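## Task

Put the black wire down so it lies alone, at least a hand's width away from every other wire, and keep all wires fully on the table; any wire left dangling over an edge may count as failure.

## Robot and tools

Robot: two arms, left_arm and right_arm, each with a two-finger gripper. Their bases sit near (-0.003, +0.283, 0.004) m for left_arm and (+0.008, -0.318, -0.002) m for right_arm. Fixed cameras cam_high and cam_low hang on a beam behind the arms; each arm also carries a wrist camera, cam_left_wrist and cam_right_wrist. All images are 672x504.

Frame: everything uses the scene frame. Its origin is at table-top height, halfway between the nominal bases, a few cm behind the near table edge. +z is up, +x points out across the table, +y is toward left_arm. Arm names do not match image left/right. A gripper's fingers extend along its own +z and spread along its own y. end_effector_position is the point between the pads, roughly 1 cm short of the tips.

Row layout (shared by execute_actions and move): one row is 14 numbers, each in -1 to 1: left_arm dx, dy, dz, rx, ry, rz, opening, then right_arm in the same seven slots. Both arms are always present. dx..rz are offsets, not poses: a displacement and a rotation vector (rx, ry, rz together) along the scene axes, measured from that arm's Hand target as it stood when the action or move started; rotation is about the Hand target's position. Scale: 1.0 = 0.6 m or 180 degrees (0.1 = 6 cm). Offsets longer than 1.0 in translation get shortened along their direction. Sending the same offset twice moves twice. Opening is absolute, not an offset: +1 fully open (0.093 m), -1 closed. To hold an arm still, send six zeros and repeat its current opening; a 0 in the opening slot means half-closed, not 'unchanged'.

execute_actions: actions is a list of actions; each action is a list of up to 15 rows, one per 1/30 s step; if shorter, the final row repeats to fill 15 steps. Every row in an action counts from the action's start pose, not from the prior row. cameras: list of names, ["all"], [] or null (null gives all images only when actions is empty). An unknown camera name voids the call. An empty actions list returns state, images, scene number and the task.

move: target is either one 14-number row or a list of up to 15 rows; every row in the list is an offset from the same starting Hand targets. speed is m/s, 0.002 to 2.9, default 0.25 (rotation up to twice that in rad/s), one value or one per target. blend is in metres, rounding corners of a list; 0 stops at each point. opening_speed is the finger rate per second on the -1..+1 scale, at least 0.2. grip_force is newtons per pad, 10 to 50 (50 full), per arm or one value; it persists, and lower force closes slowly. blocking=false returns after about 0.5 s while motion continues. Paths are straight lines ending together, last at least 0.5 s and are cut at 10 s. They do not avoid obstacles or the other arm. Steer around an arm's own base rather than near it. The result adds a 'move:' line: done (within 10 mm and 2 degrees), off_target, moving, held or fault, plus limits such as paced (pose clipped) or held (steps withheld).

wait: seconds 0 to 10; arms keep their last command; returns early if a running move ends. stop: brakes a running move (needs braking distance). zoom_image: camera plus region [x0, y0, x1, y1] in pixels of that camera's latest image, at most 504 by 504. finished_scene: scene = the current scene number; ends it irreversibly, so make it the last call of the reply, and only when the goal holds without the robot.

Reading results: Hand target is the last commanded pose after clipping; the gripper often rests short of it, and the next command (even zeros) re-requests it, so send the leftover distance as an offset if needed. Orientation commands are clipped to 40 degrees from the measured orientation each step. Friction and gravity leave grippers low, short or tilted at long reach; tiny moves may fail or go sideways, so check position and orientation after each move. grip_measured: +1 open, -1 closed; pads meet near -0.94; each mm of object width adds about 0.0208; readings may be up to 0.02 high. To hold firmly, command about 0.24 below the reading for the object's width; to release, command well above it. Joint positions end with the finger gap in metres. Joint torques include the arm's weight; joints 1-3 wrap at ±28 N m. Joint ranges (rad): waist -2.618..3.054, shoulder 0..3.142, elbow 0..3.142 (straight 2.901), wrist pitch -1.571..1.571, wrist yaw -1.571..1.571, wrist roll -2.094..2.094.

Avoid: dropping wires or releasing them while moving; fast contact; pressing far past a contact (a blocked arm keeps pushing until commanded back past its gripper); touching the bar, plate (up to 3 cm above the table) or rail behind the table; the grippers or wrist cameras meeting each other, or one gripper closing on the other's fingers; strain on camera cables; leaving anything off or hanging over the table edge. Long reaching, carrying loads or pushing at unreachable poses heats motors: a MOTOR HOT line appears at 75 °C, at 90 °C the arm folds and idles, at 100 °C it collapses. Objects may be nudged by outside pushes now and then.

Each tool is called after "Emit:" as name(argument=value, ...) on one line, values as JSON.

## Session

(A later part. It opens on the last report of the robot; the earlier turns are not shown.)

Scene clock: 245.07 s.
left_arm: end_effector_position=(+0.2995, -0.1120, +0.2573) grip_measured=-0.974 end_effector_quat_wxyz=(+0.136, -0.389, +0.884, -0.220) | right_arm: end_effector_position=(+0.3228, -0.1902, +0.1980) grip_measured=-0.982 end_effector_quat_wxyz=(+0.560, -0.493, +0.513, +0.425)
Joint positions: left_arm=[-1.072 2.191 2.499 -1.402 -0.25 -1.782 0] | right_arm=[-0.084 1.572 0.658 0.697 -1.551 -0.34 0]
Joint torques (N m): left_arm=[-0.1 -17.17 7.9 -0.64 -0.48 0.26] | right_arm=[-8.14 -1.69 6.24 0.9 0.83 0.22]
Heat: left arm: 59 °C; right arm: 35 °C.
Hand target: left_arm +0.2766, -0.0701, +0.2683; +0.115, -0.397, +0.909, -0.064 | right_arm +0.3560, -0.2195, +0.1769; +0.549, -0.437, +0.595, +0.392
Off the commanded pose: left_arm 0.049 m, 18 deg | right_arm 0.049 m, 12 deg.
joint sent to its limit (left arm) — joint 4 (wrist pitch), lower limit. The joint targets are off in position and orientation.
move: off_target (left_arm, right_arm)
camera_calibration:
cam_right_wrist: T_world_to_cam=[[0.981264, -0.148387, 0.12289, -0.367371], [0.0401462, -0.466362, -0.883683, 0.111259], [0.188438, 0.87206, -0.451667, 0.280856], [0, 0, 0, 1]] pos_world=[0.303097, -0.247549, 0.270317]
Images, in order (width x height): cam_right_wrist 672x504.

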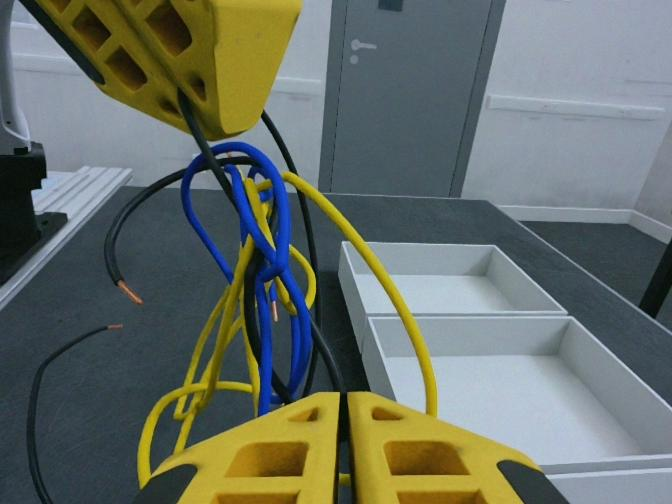

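Emit:
move(target=[[0,0,0,0,0,0,-1.0,-0.0267,0.1158,0.0752,0,0,0,-1.0],[0,0,0,0,0,0,-1.0,0.02,0.1525,0.1418,0,0,0,-1.0]], speed=0.12, blend=0.02, cameras=["cam_right_wrist","cam_left_wrist","cam_high"])

Emit:
zoom_image(camera="cam_right_wrist", region=[60, 100, 360, 400])

Scene clock: 249.63 s.
left_arm: end_effector_position=(+0.2925, -0.0793, +0.2602) grip_measured=-0.974 end_effector_quat_wxyz=(+0.153, -0.393, +0.890, -0.171) | right_arm: end_effector_position=(+0.3472, -0.1240, +0.2542) grip_measured=-0.982 end_effector_quat_wxyz=(+0.528, -0.449, +0.582, +0.425)
Joint positions: left_arm=[-1.066 2.16 2.499 -1.524 -0.299 -1.782 0] | right_arm=[0.151 1.459 0.865 0.375 -1.23 -0.191 0]
Joint torques (N m): left_arm=[-0.76 -15.16 5.33 0.52 -0.1 0.21] | right_arm=[-0.85 -4.57 10.25 1.69 0.59 0.03]
Heat: left arm: 60 °C; right arm: 36 °C.
Hand target: left_arm +0.2767, -0.0700, +0.2682; +0.115, -0.397, +0.908, -0.064 | right_arm +0.3680, -0.1280, +0.2622; +0.550, -0.437, +0.594, +0.392
Off the commanded pose: left_arm 0.020 m, 13 deg | right_arm 0.023 m, 5 deg.
joint sent to its limit (left arm) — joint 4 (wrist pitch), lower limit. The joint targets are off in orientation, not in position.
move: off_target (left_arm, right_arm)
camera_calibration:
cam_left_wrist: T_world_to_cam=[[0.630567, -0.644013, 0.433166, -0.347089], [-0.770291, -0.587645, 0.24764, 0.151757], [0.0950642, -0.489817, -0.866627, 0.245875], [0, 0, 0, 1]] pos_world=[0.312386, -0.0139167, 0.325848]
cam_right_wrist: T_world_to_cam=[[0.97327, -0.229198, -0.0145942, -0.360745], [-0.130113, -0.497919, -0.857407, 0.239316], [0.189249, 0.836388, -0.514431, 0.255083], [0, 0, 0, 1]] pos_world=[0.333967, -0.17687, 0.331149]
Images, in order (width x height): cam_high 672x504, cam_left_wrist 672x504, cam_right_wrist 672x504.

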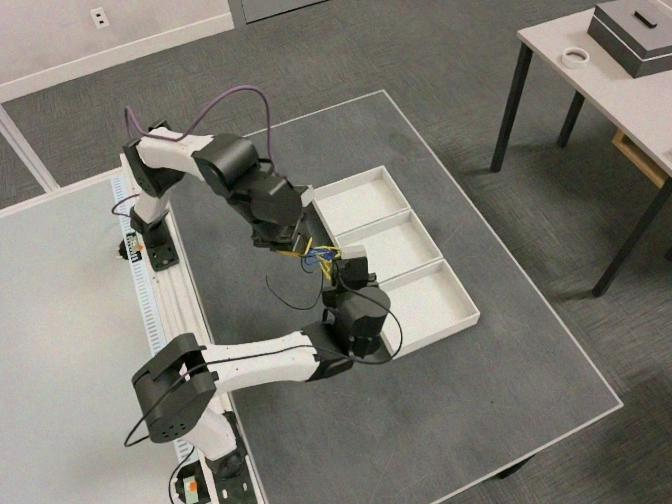

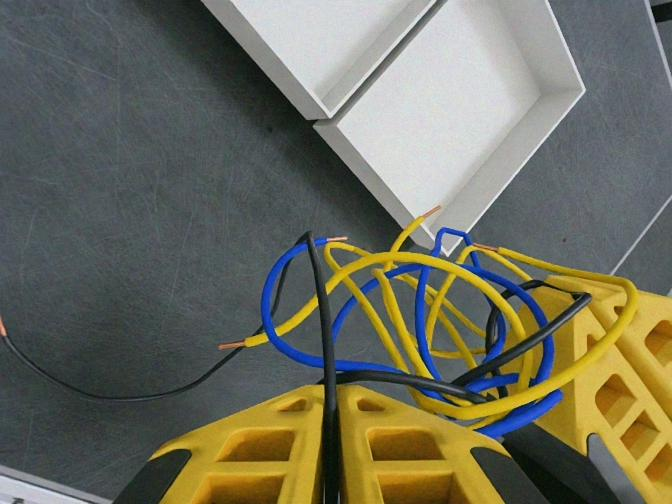

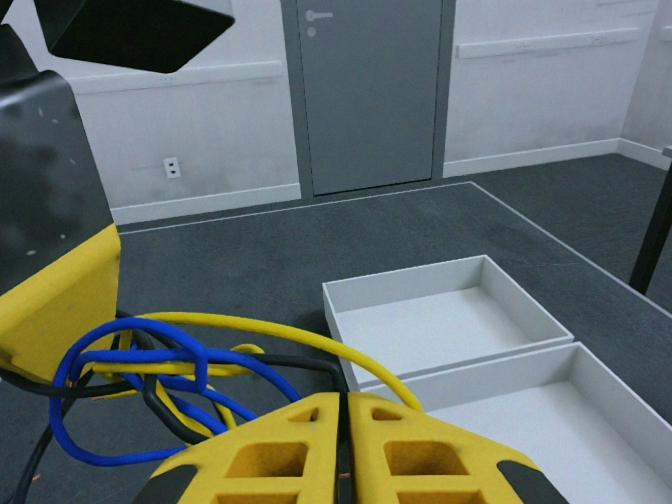

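Scaled by 1.680.

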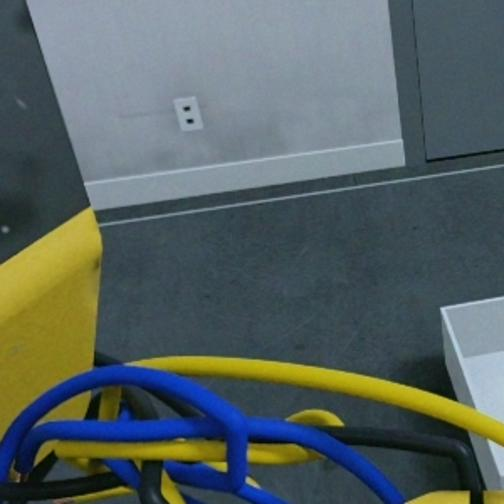

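Emit:
zoom_image(camera="cam_left_wrist", region=[240, 200, 640, 440])

Emit:
zoom_image(camera="cam_right_wrist", region=[0, 280, 360, 480])

Scaled by 1.260.

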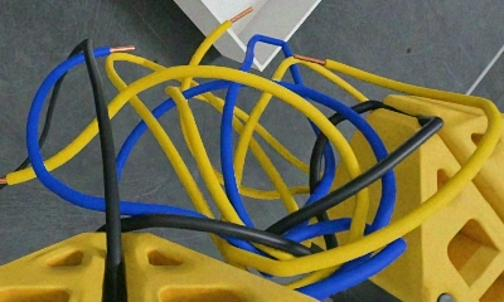

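Scaled by 1.400.

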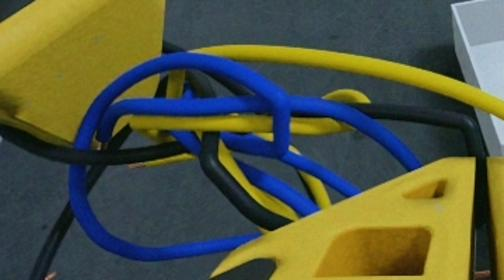

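Emit:
move(target=[0,0,0,0,0,0,-1.0,0.09,-0.03,0.0,0,0,0,-1.0], speed=0.1, cameras=["cam_right_wrist","cam_left_wrist"])

Emit:
zoom_image(camera="cam_right_wrist", region=[0, 260, 360, 500])

Emit:
zoom_image(camera="cam_left_wrist", region=[240, 160, 672, 440])

Scene clock: 256.27 s.
left_arm: end_effector_position=(+0.3138, -0.0819, +0.2691) grip_measured=-0.974 end_effector_quat_wxyz=(+0.183, -0.407, +0.872, -0.199) | right_arm: end_effector_position=(+0.3756, -0.1281, +0.2602) grip_measured=-0.982 end_effector_quat_wxyz=(+0.509, -0.474, +0.551, +0.461)
Joint positions: left_arm=[-1.049 2.16 2.499 -1.45 -0.349 -1.782 0] | right_arm=[0.116 1.63 1.051 0.327 -1.378 -0.231 0]
Joint torques (N m): left_arm=[-2.48 -14.79 6.3 -0.18 0.31 0.29] | right_arm=[-4.7 -5.03 10.65 1.62 1.32 0.06]
Heat: left arm: 59 °C; right arm: 38 °C.
Hand target: left_arm +0.2767, -0.0701, +0.2683; +0.115, -0.397, +0.909, -0.064 | right_arm +0.4220, -0.1459, +0.2621; +0.549, -0.437, +0.595, +0.392
Off the commanded pose: left_arm 0.039 m, 18 deg | right_arm 0.050 m, 11 deg.
joint sent to its limit (left arm) — joint 4 (wrist pitch), lower limit. The joint targets are off in orientation, not in position.
move: off_target (left_arm, right_arm)
camera_calibration:
cam_left_wrist: T_world_to_cam=[[0.620744, -0.600568, 0.503978, -0.37851], [-0.762666, -0.611538, 0.210624, 0.170015], [0.181708, -0.515111, -0.837641, 0.213151], [0, 0, 0, 1]] pos_world=[0.325891, -0.0135548, 0.333496]
cam_right_wrist: T_world_to_cam=[[0.992628, -0.119937, -0.0174338, -0.381691], [-0.0741484, -0.487186, -0.870144, 0.229772], [0.0958692, 0.865023, -0.492488, 0.28927], [0, 0, 0, 1]] pos_world=[0.368183, -0.184062, 0.335742]
Images, in order (width x height): cam_left_wrist 672x504, cam_right_wrist 672x504.

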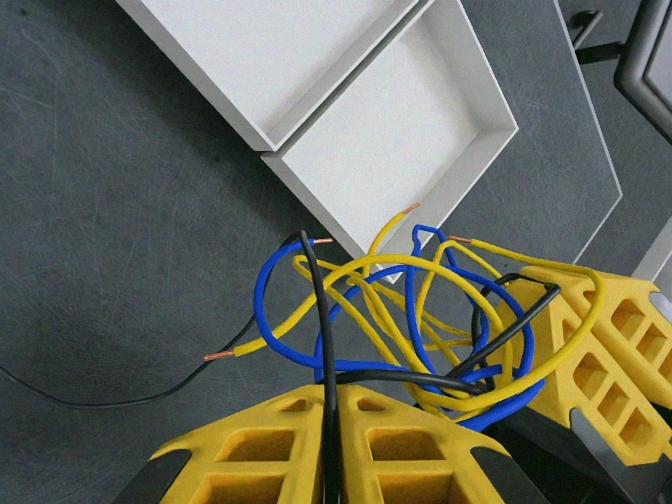

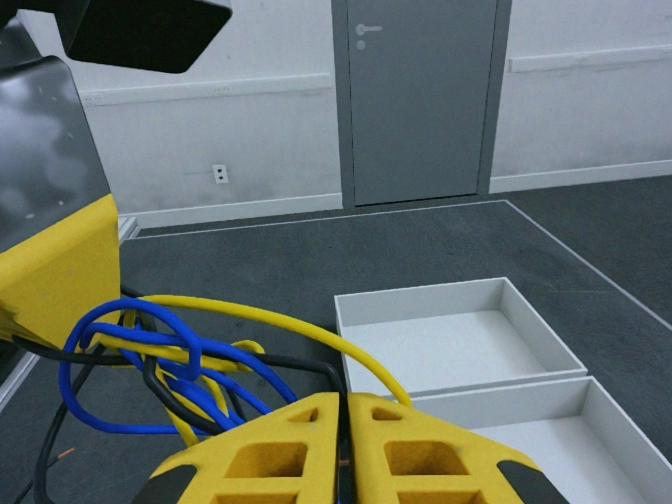

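Scaled by 1.400.

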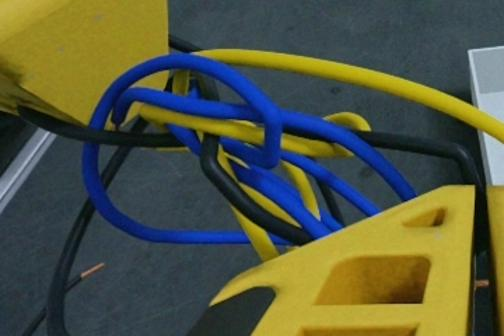

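Scaled by 1.167.

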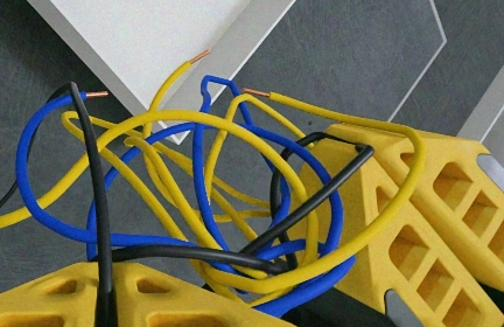

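Emit:
zoom_image(camera="cam_right_wrist", region=[60, 280, 260, 450])

Emit:
zoom_image(camera="cam_left_wrist", region=[380, 250, 580, 440])

Scaled by 2.520.

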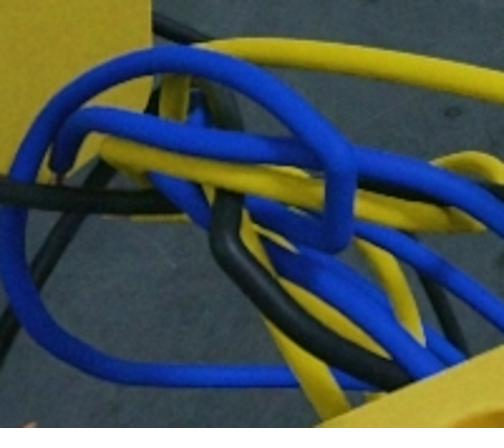

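Scaled by 2.520.

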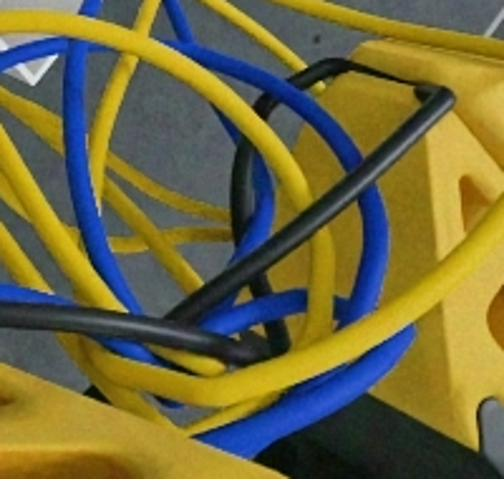

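Emit:
move(target=[-0.0112,0.0252,-0.2555,0,0,0,-1.0,-0.1617,0.0682,-0.1952,0,0,0,-1.0], speed=0.12, cameras=["all"])

Emit:
zoom_image(camera="cam_right_wrist", region=[0, 200, 360, 500])

Emit:
zoom_image(camera="cam_left_wrist", region=[200, 160, 632, 440])

Scene clock: 261.83 s.
left_arm: end_effector_position=(+0.2787, -0.0599, +0.1197) grip_measured=-0.974 end_effector_quat_wxyz=(+0.131, -0.395, +0.906, -0.076) | right_arm: end_effector_position=(+0.3208, -0.1046, +0.1427) grip_measured=-0.982 end_effector_quat_wxyz=(+0.537, -0.444, +0.595, +0.401)
Joint positions: left_arm=[-1.048 2.067 1.822 -1.139 -0.283 -1.791 0] | right_arm=[0.248 1.647 0.504 0.946 -1.08 -0.179 0]
Joint torques (N m): left_arm=[0.17 -12.37 5.07 0.42 -0.07 0.03] | right_arm=[0.02 -5.23 4.77 2.32 0.14 0.24]
Heat: left arm: 59 °C; right arm: 38 °C.
Hand target: left_arm +0.2701, -0.0549, +0.1149; +0.115, -0.397, +0.908, -0.064 | right_arm +0.3250, -0.1051, +0.1450; +0.550, -0.437, +0.595, +0.392
Off the commanded pose: left_arm 0.011 m, 2 deg | right_arm 0.005 m, 2 deg.
move: off_target (left_arm)
camera_calibration:
cam_left_wrist: T_world_to_cam=[[0.679726, -0.689568, 0.249936, -0.259586], [-0.733423, -0.635326, 0.241767, 0.174838], [-0.00792451, -0.347644, -0.937593, 0.180693], [0, 0, 0, 1]] pos_world=[0.306109, -0.00510648, 0.192026]
cam_right_wrist: T_world_to_cam=[[0.960311, -0.278871, 0.00583091, -0.336136], [-0.14358, -0.512133, -0.84682, 0.151185], [0.239139, 0.812373, -0.531847, 0.170428], [0, 0, 0, 1]] pos_world=[0.303746, -0.154763, 0.220628]

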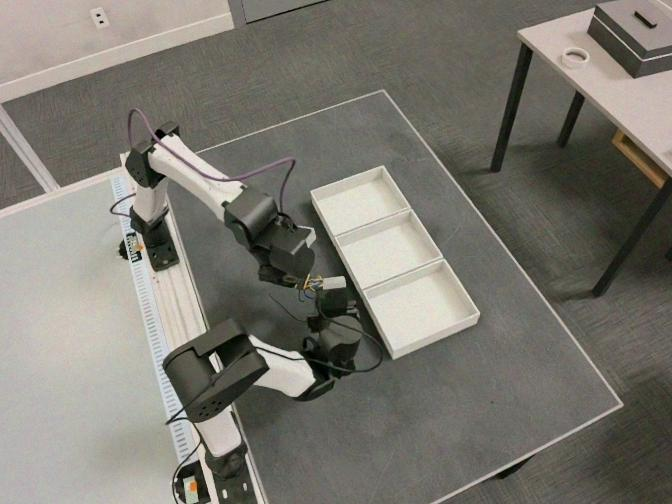

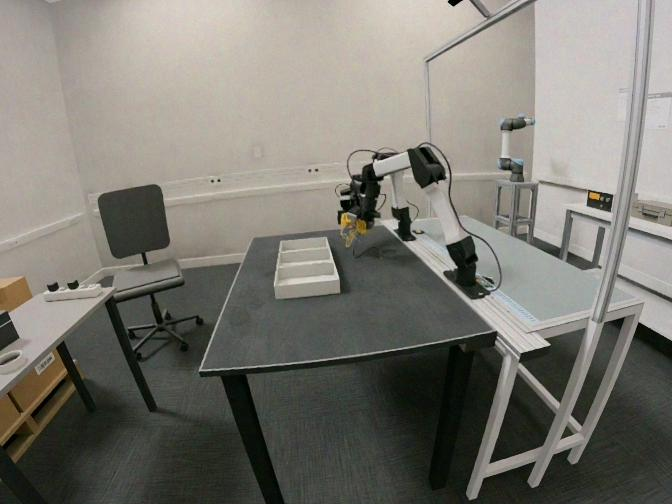

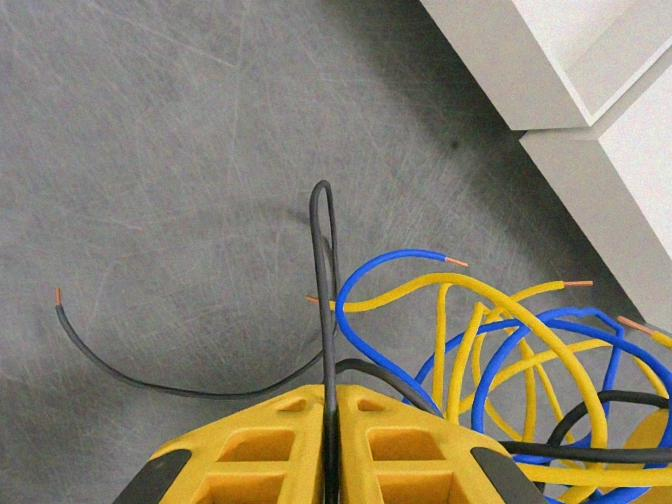

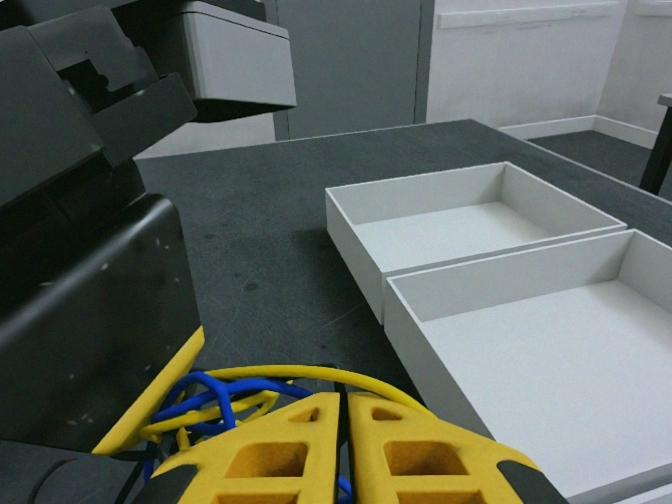

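Scaled by 1.400.

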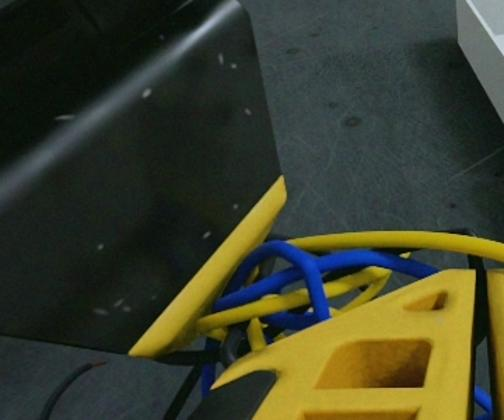

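Scaled by 1.167.

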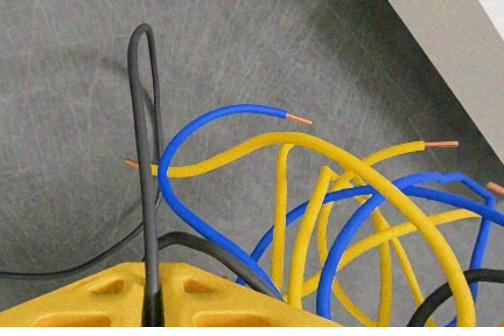

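Emit:
move(target=[0,0,-0.065,0,0,0,-1.0,0,0,-0.075,0,0,0,-1.0], speed=0.12, cameras=["cam_left_wrist","cam_right_wrist"])

Scene clock: 263.40 s.
left_arm: end_effector_position=(+0.2776, -0.0591, +0.0850) grip_measured=-0.974 end_effector_quat_wxyz=(+0.129, -0.397, +0.905, -0.079) | right_arm: end_effector_position=(+0.3221, -0.1035, +0.1010) grip_measured=-0.982 end_effector_quat_wxyz=(+0.543, -0.446, +0.589, +0.399)
Joint positions: left_arm=[-1.043 2.067 1.684 -0.997 -0.277 -1.791 0] | right_arm=[0.251 1.871 0.467 1.228 -1.077 -0.176 0]
Joint torques (N m): left_arm=[0.05 -11.19 5.14 0.53 -0.13 0.08] | right_arm=[-0.17 -5.63 3.17 2.17 0.15 0.24]
Heat: left arm: 58 °C; right arm: 37 °C.
Hand target: left_arm +0.2700, -0.0549, +0.0759; +0.115, -0.397, +0.908, -0.064 | right_arm +0.3250, -0.1051, +0.1000; +0.550, -0.437, +0.595, +0.392
Off the commanded pose: left_arm 0.013 m, 2 deg | right_arm 0.003 m, 2 deg.
move: off_target (left_arm)
camera_calibration:
cam_left_wrist: T_world_to_cam=[[0.683111, -0.685245, 0.252584, -0.250438], [-0.73026, -0.636674, 0.247723, 0.181592], [-0.00893711, -0.353674, -0.935326, 0.148135], [0, 0, 0, 1]] pos_world=[0.305011, -0.00360456, 0.156827]
cam_right_wrist: T_world_to_cam=[[0.960363, -0.277961, 0.0209855, -0.338351], [-0.128581, -0.508529, -0.85139, 0.112608], [0.247325, 0.814945, -0.524113, 0.143919], [0, 0, 0, 1]] pos_world=[0.303824, -0.15407, 0.178404]
Images, in order (width x height): cam_left_wrist 672x504, cam_right_wrist 672x504.

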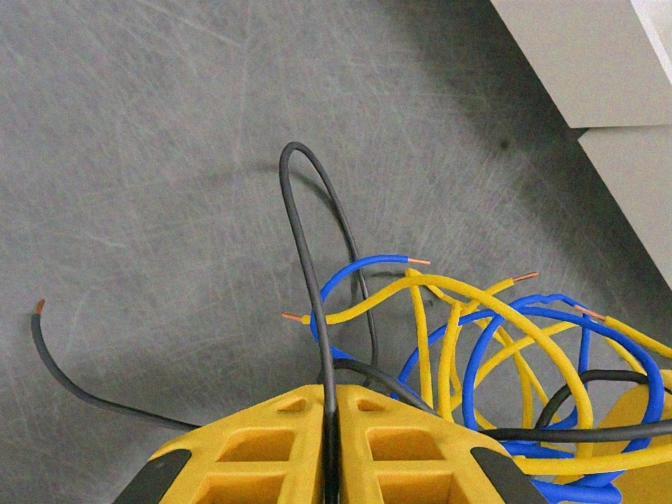

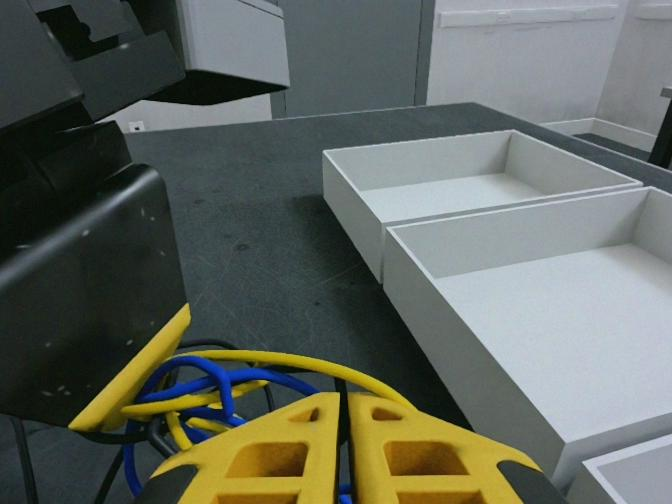

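Emit:
move(target=[[0,0,0,0,0,0,-0.6,0,0,0,0,0,0,-1.0],[-0.02,0.05,0.12,0,0,0,-0.6,0,0,0,0,0,0,-1.0]], speed=0.12, opening_speed=0.6, cameras=["all"])

Emit:
zoom_image(camera="cam_left_wrist", region=[240, 200, 672, 488])

Emit:
zoom_image(camera="cam_right_wrist", region=[0, 240, 360, 500])

Scene clock: 266.33 s.
left_arm: end_effector_position=(+0.2555, -0.0226, +0.1310) grip_measured=-0.602 end_effector_quat_wxyz=(+0.115, -0.394, +0.911, -0.043) | right_arm: end_effector_position=(+0.3257, -0.1044, +0.1035) grip_measured=-0.982 end_effector_quat_wxyz=(+0.552, -0.443, +0.589, +0.391)
Joint positions: left_arm=[-1.039 1.954 1.72 -1.221 -0.261 -1.791 0.016] | right_arm=[0.251 1.871 0.467 1.248 -1.059 -0.171 0]
Joint torques (N m): left_arm=[0.61 -12.97 8.95 0.39 -0.24 0.15] | right_arm=[-0.14 -5.5 3.14 2.02 -0.05 0.18]
Heat: left arm: 58 °C; right arm: 37 °C.
Hand target: left_arm +0.2580, -0.0249, +0.1480; +0.115, -0.397, +0.908, -0.064 | right_arm +0.3250, -0.1051, +0.0999; +0.549, -0.437, +0.595, +0.392
Off the commanded pose: left_arm 0.017 m, 2 deg | right_arm 0.004 m, 1 deg.
move: off_target (left_arm)
camera_calibration:
cam_left_wrist: T_world_to_cam=[[0.693021, -0.698692, 0.177628, -0.215088], [-0.718343, -0.648452, 0.251978, 0.173319], [-0.0608718, -0.302224, -0.951291, 0.220435], [0, 0, 0, 1]] pos_world=[0.286981, 0.0287295, 0.204231]
cam_right_wrist: T_world_to_cam=[[0.95453, -0.295949, 0.0358719, -0.343475], [-0.124271, -0.504386, -0.854489, 0.114218], [0.270979, 0.811178, -0.518229, 0.13635], [0, 0, 0, 1]] pos_world=[0.305104, -0.154645, 0.18058]

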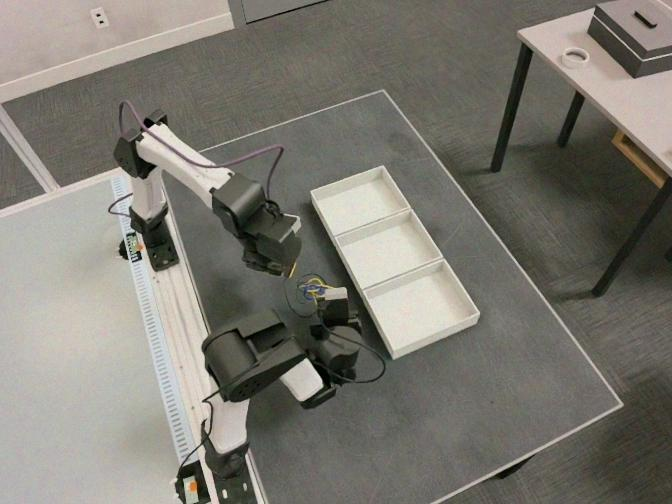

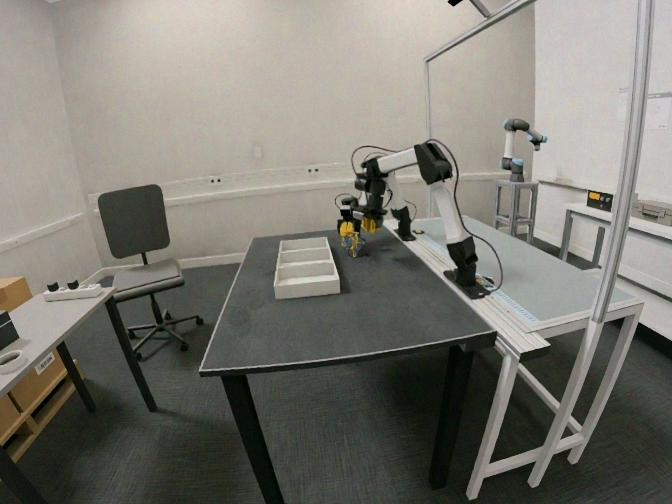

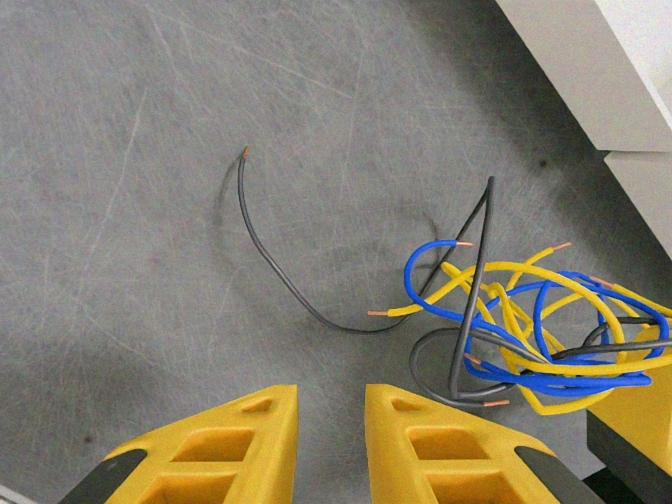

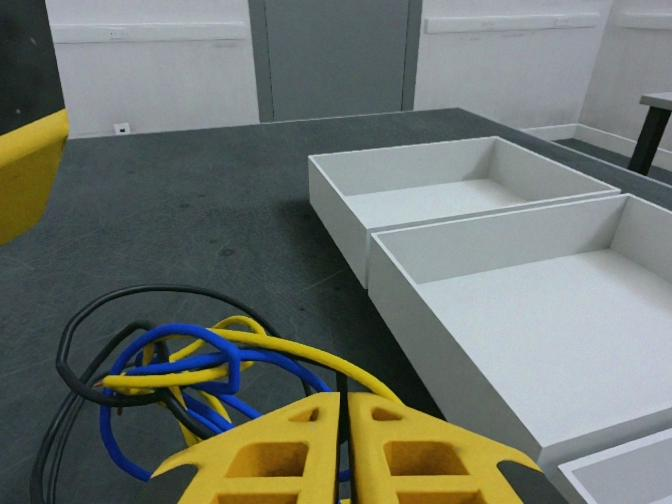

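Scaled by 1.167.

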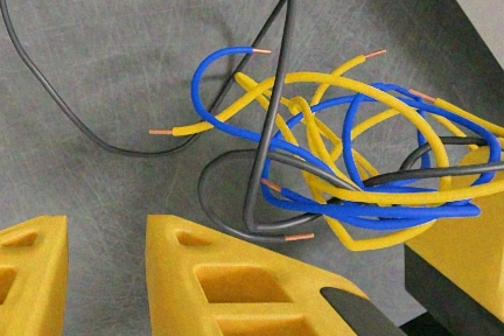

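Scaled by 1.400.

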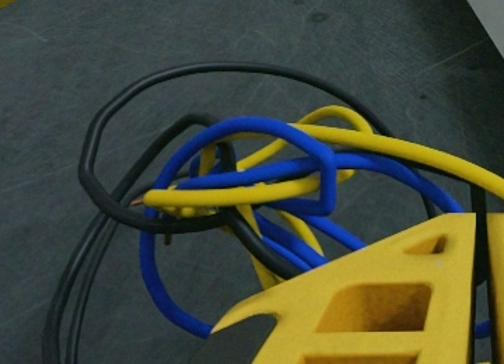

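Emit:
move(target=[[0,0,0.03,0,0,0,-0.6,0,0,-0.045,0,0,0,-1.0],[0,0,0.03,0,0,0,-0.6,0.015,-0.11,-0.055,0,0,0,-1.0]], speed=0.1, blend=0.02, cameras=["cam_left_wrist","cam_right_wrist"])

Emit:
zoom_image(camera="cam_left_wrist", region=[300, 220, 672, 468])

Scene clock: 269.07 s.
left_arm: end_effector_position=(+0.2564, -0.0221, +0.1517) grip_measured=-0.602 end_effector_quat_wxyz=(+0.115, -0.395, +0.911, -0.046) | right_arm: end_effector_position=(+0.3310, -0.1703, +0.0660) grip_measured=-0.982 end_effector_quat_wxyz=(+0.548, -0.434, +0.597, +0.394)
Joint positions: left_arm=[-1.039 1.954 1.801 -1.297 -0.26 -1.791 0.016] | right_arm=[0.01 2.031 0.467 1.282 -1.284 -0.282 0]
Joint torques (N m): left_arm=[0.28 -12.14 9.05 0.41 -0.29 0.13] | right_arm=[-0.43 -6.68 3.88 1.47 -0.27 -0.06]
Heat: left arm: 57 °C; right arm: 36 °C.
Hand target: left_arm +0.2580, -0.0249, +0.1661; +0.115, -0.397, +0.908, -0.064 | right_arm +0.3339, -0.1710, +0.0670; +0.549, -0.437, +0.594, +0.392
Off the commanded pose: left_arm 0.015 m, 2 deg | right_arm 0.003 m, 1 deg.
move: off_target (left_arm); blend cut to 0.0135 m at target 1
camera_calibration:
cam_left_wrist: T_world_to_cam=[[0.692672, -0.697743, 0.182646, -0.219564], [-0.718887, -0.647402, 0.253126, 0.169038], [-0.058372, -0.306635, -0.950036, 0.239371], [0, 0, 0, 1]] pos_world=[0.287578, 0.0296354, 0.224725]
cam_right_wrist: T_world_to_cam=[[0.951301, -0.308018, 0.0122526, -0.366234], [-0.150336, -0.498273, -0.853887, 0.0591034], [0.269118, 0.810462, -0.520314, 0.169627], [0, 0, 0, 1]] pos_world=[0.311635, -0.220833, 0.143214]
Images, in order (width x height): cam_left_wrist 672x504, cam_right_wrist 672x504.

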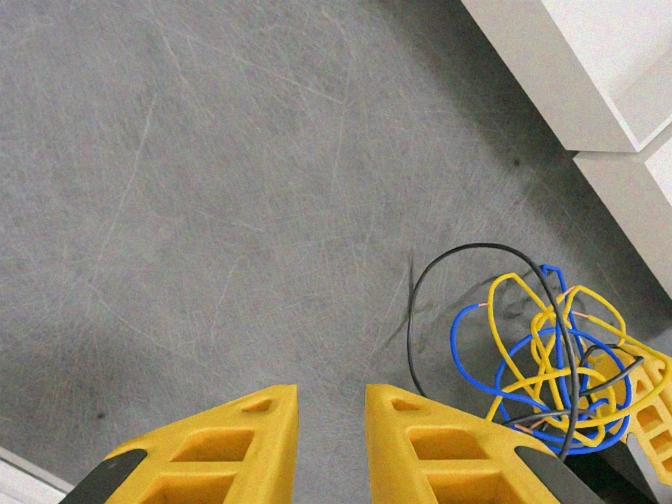

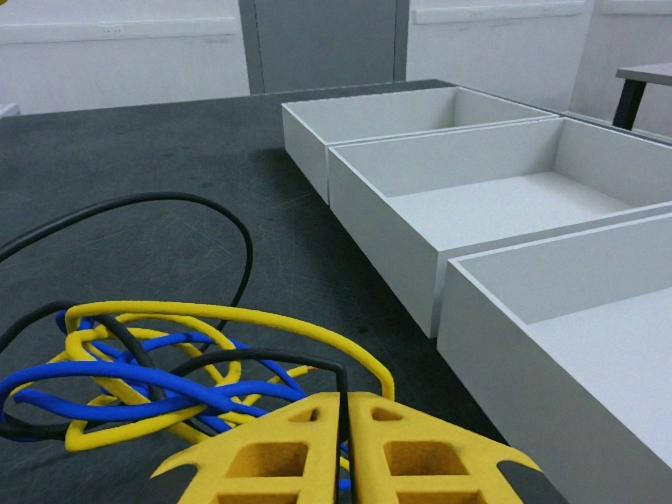

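Scaled by 1.355.

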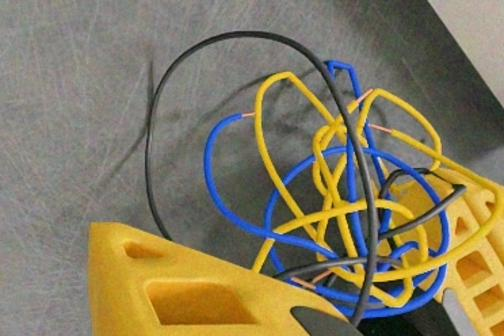

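Emit:
move(target=[0.075,-0.14,0.02,0,0,0,-0.6,0,0,0,0,0,0,-1.0], speed=0.15, cameras=["cam_left_wrist"])

Emit:
zoom_image(camera="cam_left_wrist", region=[200, 150, 560, 450])

Scene clock: 271.00 s.
left_arm: end_effector_position=(+0.3083, -0.1013, +0.1814) grip_measured=-0.602 end_effector_quat_wxyz=(+0.123, -0.399, +0.903, -0.098) | right_arm: end_effector_position=(+0.3308, -0.1703, +0.0656) grip_measured=-0.982 end_effector_quat_wxyz=(+0.548, -0.434, +0.597, +0.394)
Joint positions: left_arm=[-1.041 2.397 2.618 -1.564 -0.259 -1.791 0.016] | right_arm=[0.01 2.031 0.467 1.279 -1.285 -0.284 0]
Joint torques (N m): left_arm=[-1.43 -11.56 8.47 0.65 -0.31 0.12] | right_arm=[-0.46 -6.75 3.89 1.47 -0.27 -0.03]
Heat: left arm: 57 °C; right arm: 36 °C.
Hand target: left_arm +0.3030, -0.1090, +0.1781; +0.115, -0.397, +0.908, -0.065 | right_arm +0.3339, -0.1710, +0.0670; +0.550, -0.437, +0.594, +0.392
Off the commanded pose: left_arm 0.010 m, 4 deg | right_arm 0.003 m, 1 deg.
joint sent to its limit (left arm) — joint 4 (wrist pitch), lower limit. The joint targets are off in orientation, not in position.
move: off_target (left_arm)
camera_calibration:
cam_left_wrist: T_world_to_cam=[[0.68153, -0.674462, 0.283931, -0.328882], [-0.73178, -0.626153, 0.269127, 0.150805], [-0.00373129, -0.391194, -0.920301, 0.215585], [0, 0, 0, 1]] pos_world=[0.335304, -0.0430554, 0.251197]
Images, in order (width x height): cam_left_wrist 672x504.

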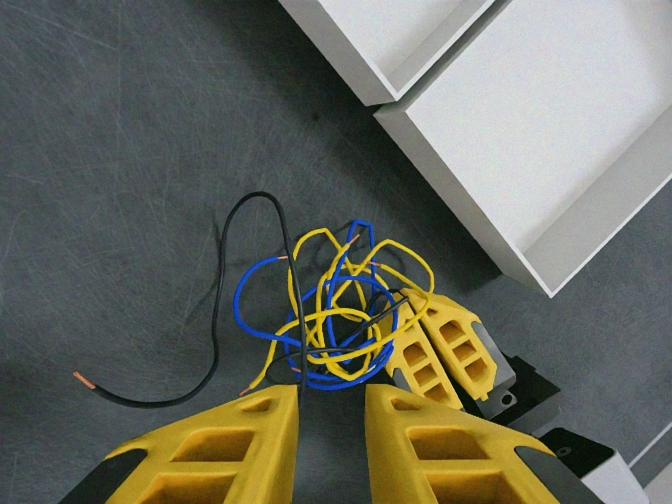

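Scaled by 1.400.

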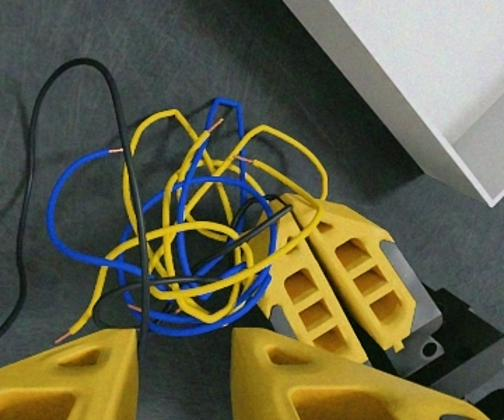

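Emit:
zoom_image(camera="cam_left_wrist", region=[225, 210, 445, 400])

Scaled by 2.291.

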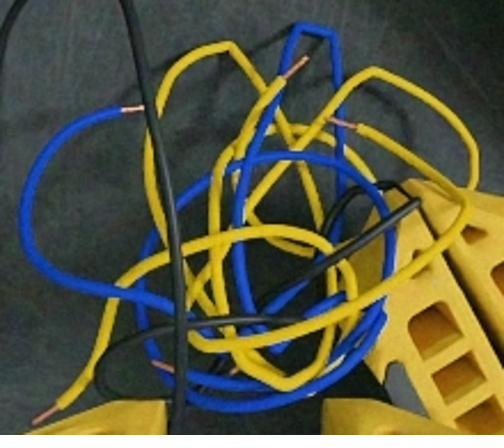

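Emit:
move(target=[-0.1717,0.215,-0.03,0.0564,-0.4496,-0.3993,-0.3,-0.04,0.035,0.28,0,0,0,-1.0], speed=0.4, cameras=["all"])

Emit:
zoom_image(camera="cam_left_wrist", region=[180, 60, 540, 360])

Emit:
zoom_image(camera="cam_right_wrist", region=[60, 200, 420, 500])

Scene clock: 278.40 s.
left_arm: end_effector_position=(+0.2021, +0.0191, +0.1669) grip_measured=-0.302 end_effector_quat_wxyz=(+0.616, +0.295, +0.679, -0.271) | right_arm: end_effector_position=(+0.3070, -0.1516, +0.2208) grip_measured=-0.982 end_effector_quat_wxyz=(+0.537, -0.427, +0.605, +0.403)
Joint positions: left_arm=[-1.095 1.136 0.162 0.874 -0.228 0.023 0.031] | right_arm=[0.076 1.285 0.609 0.413 -1.225 -0.224 0]
Joint torques (N m): left_arm=[0.9 -1.61 5.09 2.4 0.09 0.2] | right_arm=[0.39 -5.2 9.5 1.57 -0.11 -0.03]
Heat: left arm: 55 °C; right arm: 36 °C.
Hand target: left_arm +0.2000, +0.0201, +0.1600; +0.612, +0.305, +0.678, -0.270 | right_arm +0.3100, -0.1500, +0.2350; +0.549, -0.437, +0.595, +0.392
Off the commanded pose: left_arm 0.007 m, 1 deg | right_arm 0.015 m, 3 deg.
move: off_target (right_arm)
camera_calibration:
cam_left_wrist: T_world_to_cam=[[-0.74295, -0.669245, -0.0117015, 0.165994], [-0.333857, 0.385664, -0.860118, 0.241169], [0.580142, -0.635118, -0.509961, 0.0670218], [0, 0, 0, 1]] pos_world=[0.164959, 0.0606475, 0.243554]
cam_right_wrist: T_world_to_cam=[[0.952291, -0.30435, -0.0226348, -0.331513], [-0.179099, -0.497255, -0.848917, 0.204936], [0.247113, 0.81247, -0.528041, 0.250164], [0, 0, 0, 1]] pos_world=[0.290583, -0.202241, 0.298566]

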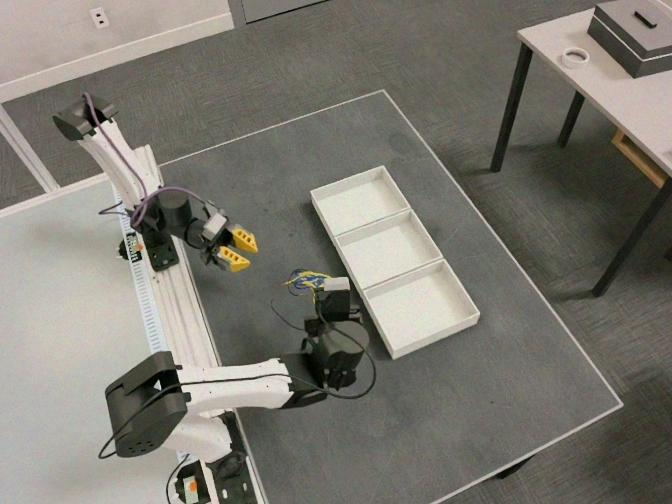

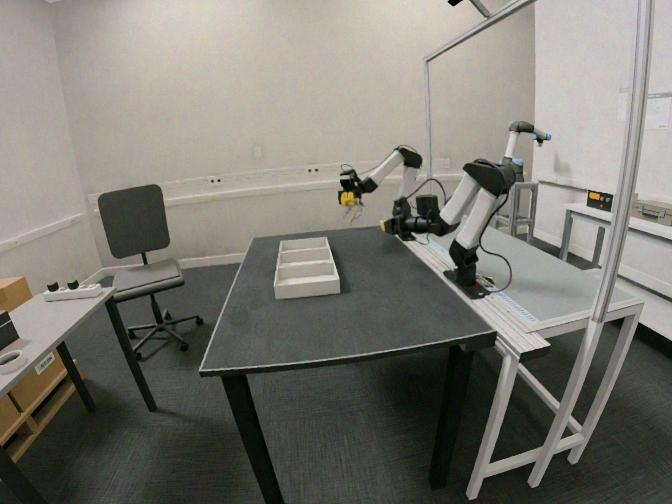

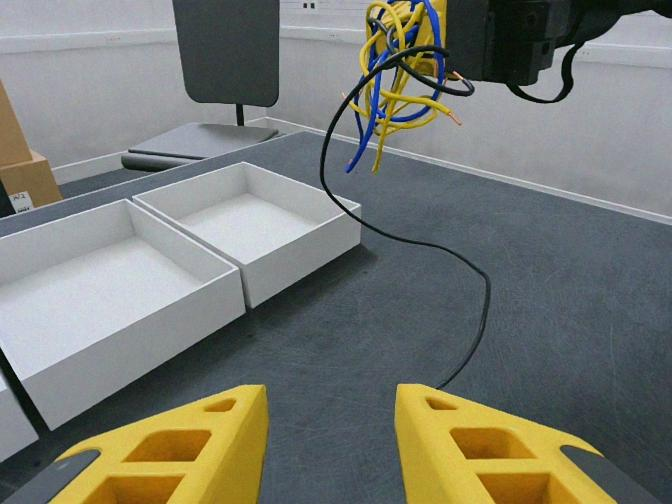

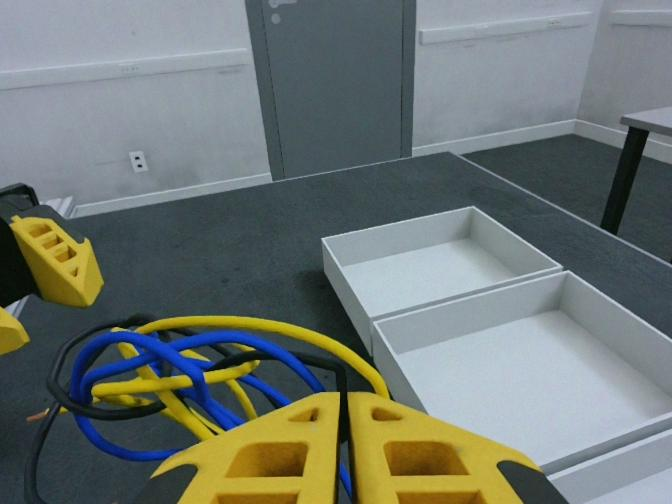

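Scaled by 1.400.

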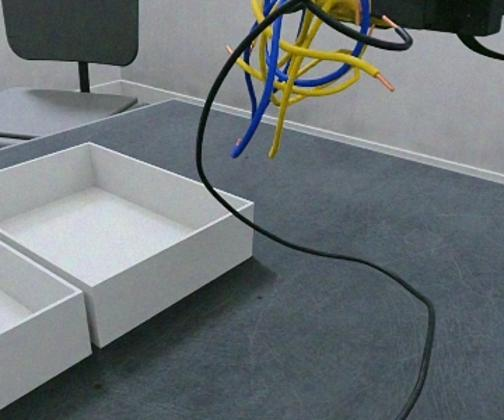

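Scaled by 1.400.

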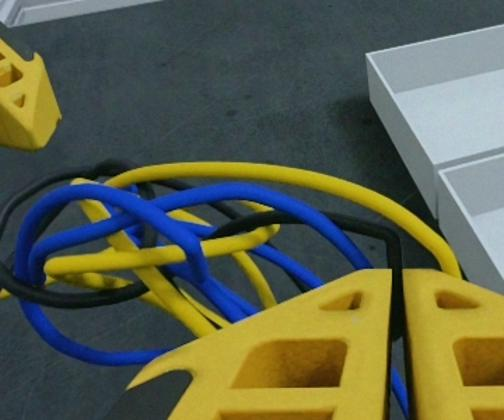

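Emit:
zoom_image(camera="cam_left_wrist", region=[320, 0, 500, 190])

Scaled by 2.653.

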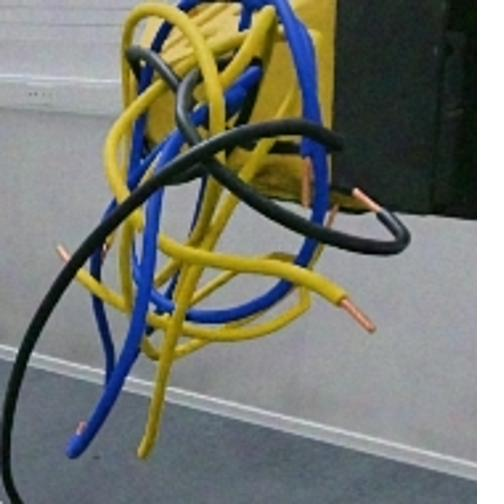

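Emit:
move(target=[[0,0,0.055,0,0,0,0.0,0,0,0,0,0,0,-1.0],[0.1133,-0.2035,0.055,0,0,0,0.0,0,0,0,0,0,0,-1.0]], speed=0.15, blend=0.02, cameras=["cam_left_wrist","cam_right_wrist"])

Emit:
zoom_image(camera="cam_left_wrist", region=[180, 60, 540, 420])

Scene clock: 281.67 s.
left_arm: end_effector_position=(+0.2674, -0.0929, +0.1842) grip_measured=-0.002 end_effector_quat_wxyz=(+0.604, +0.304, +0.689, -0.263) | right_arm: end_effector_position=(+0.3070, -0.1516, +0.2207) grip_measured=-0.982 end_effector_quat_wxyz=(+0.537, -0.427, +0.605, +0.403)
Joint positions: left_arm=[-1.095 1.642 0.674 0.829 -0.228 0.024 0.045] | right_arm=[0.076 1.285 0.609 0.412 -1.225 -0.224 0]
Joint torques (N m): left_arm=[-0.5 -5.9 9.24 2.36 -0.08 0.18] | right_arm=[0.39 -5.24 9.52 1.55 -0.13 -0.05]
Heat: left arm: 53 °C; right arm: 36 °C.
Hand target: left_arm +0.2680, -0.1021, +0.1930; +0.612, +0.305, +0.678, -0.270 | right_arm +0.3100, -0.1500, +0.2350; +0.549, -0.437, +0.595, +0.392
Off the commanded pose: left_arm 0.013 m, 2 deg | right_arm 0.015 m, 3 deg.
move: off_target (left_arm, right_arm); blend cut to 0.0165 m at target 1
camera_calibration:
cam_left_wrist: T_world_to_cam=[[-0.744889, -0.666855, -0.0211016, 0.14221], [-0.348945, 0.416345, -0.83958, 0.324081], [0.568663, -0.61803, -0.542827, -0.0224075], [0, 0, 0, 1]] pos_world=[0.23176, -0.0539444, 0.262929]
cam_right_wrist: T_world_to_cam=[[0.952316, -0.304245, -0.023, -0.331393], [-0.179396, -0.497361, -0.848793, 0.204879], [0.246801, 0.812445, -0.528225, 0.250251], [0, 0, 0, 1]] pos_world=[0.290583, -0.202241, 0.298467]
Images, in order (width x height): cam_left_wrist 672x504, cam_right_wrist 672x504.

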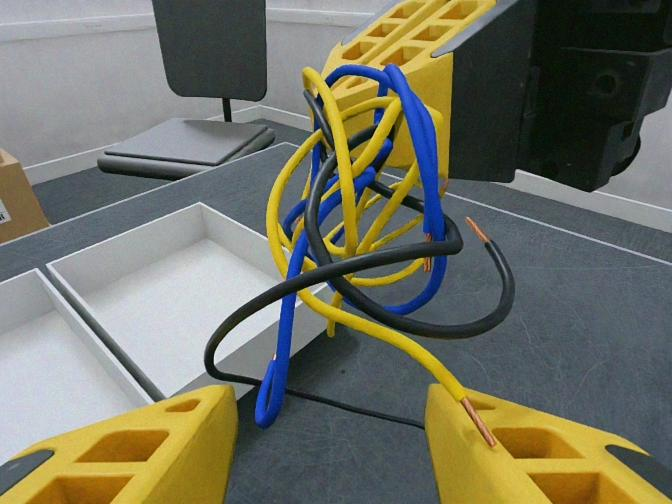

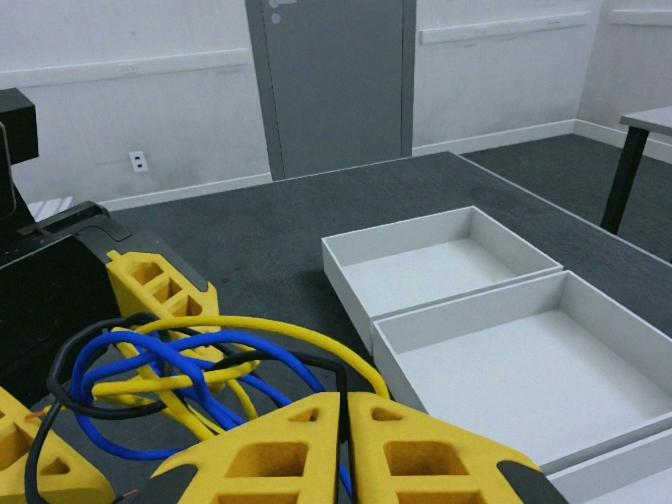

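Scaled by 1.400.

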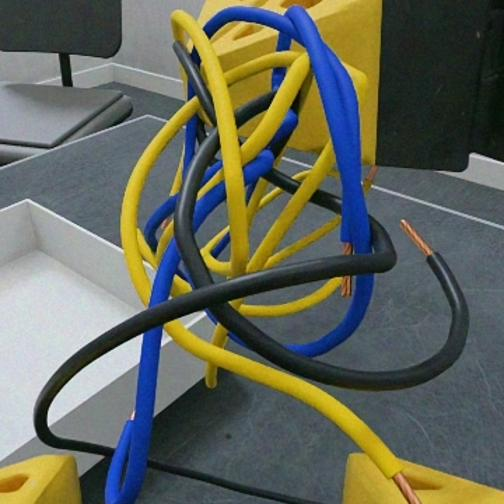

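Emit:
zoom_image(camera="cam_left_wrist", region=[260, 50, 480, 270])

Emit:
zoom_image(camera="cam_right_wrist", region=[20, 280, 380, 500])

Scaled by 2.291.

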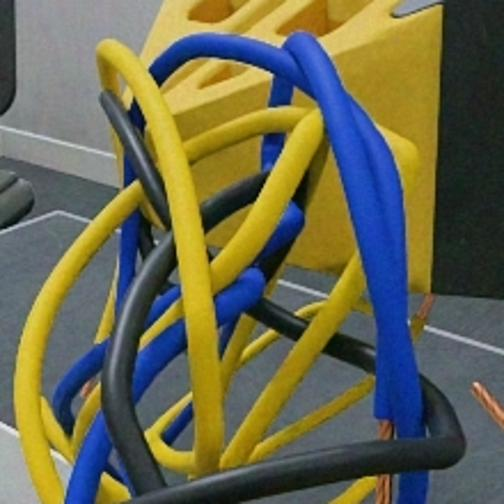

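Scaled by 1.400.

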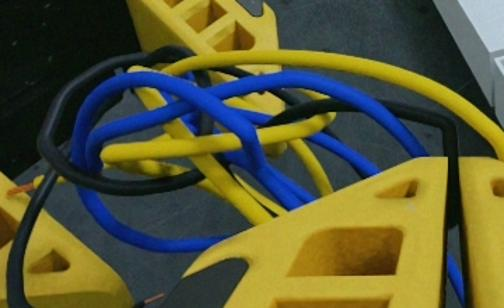

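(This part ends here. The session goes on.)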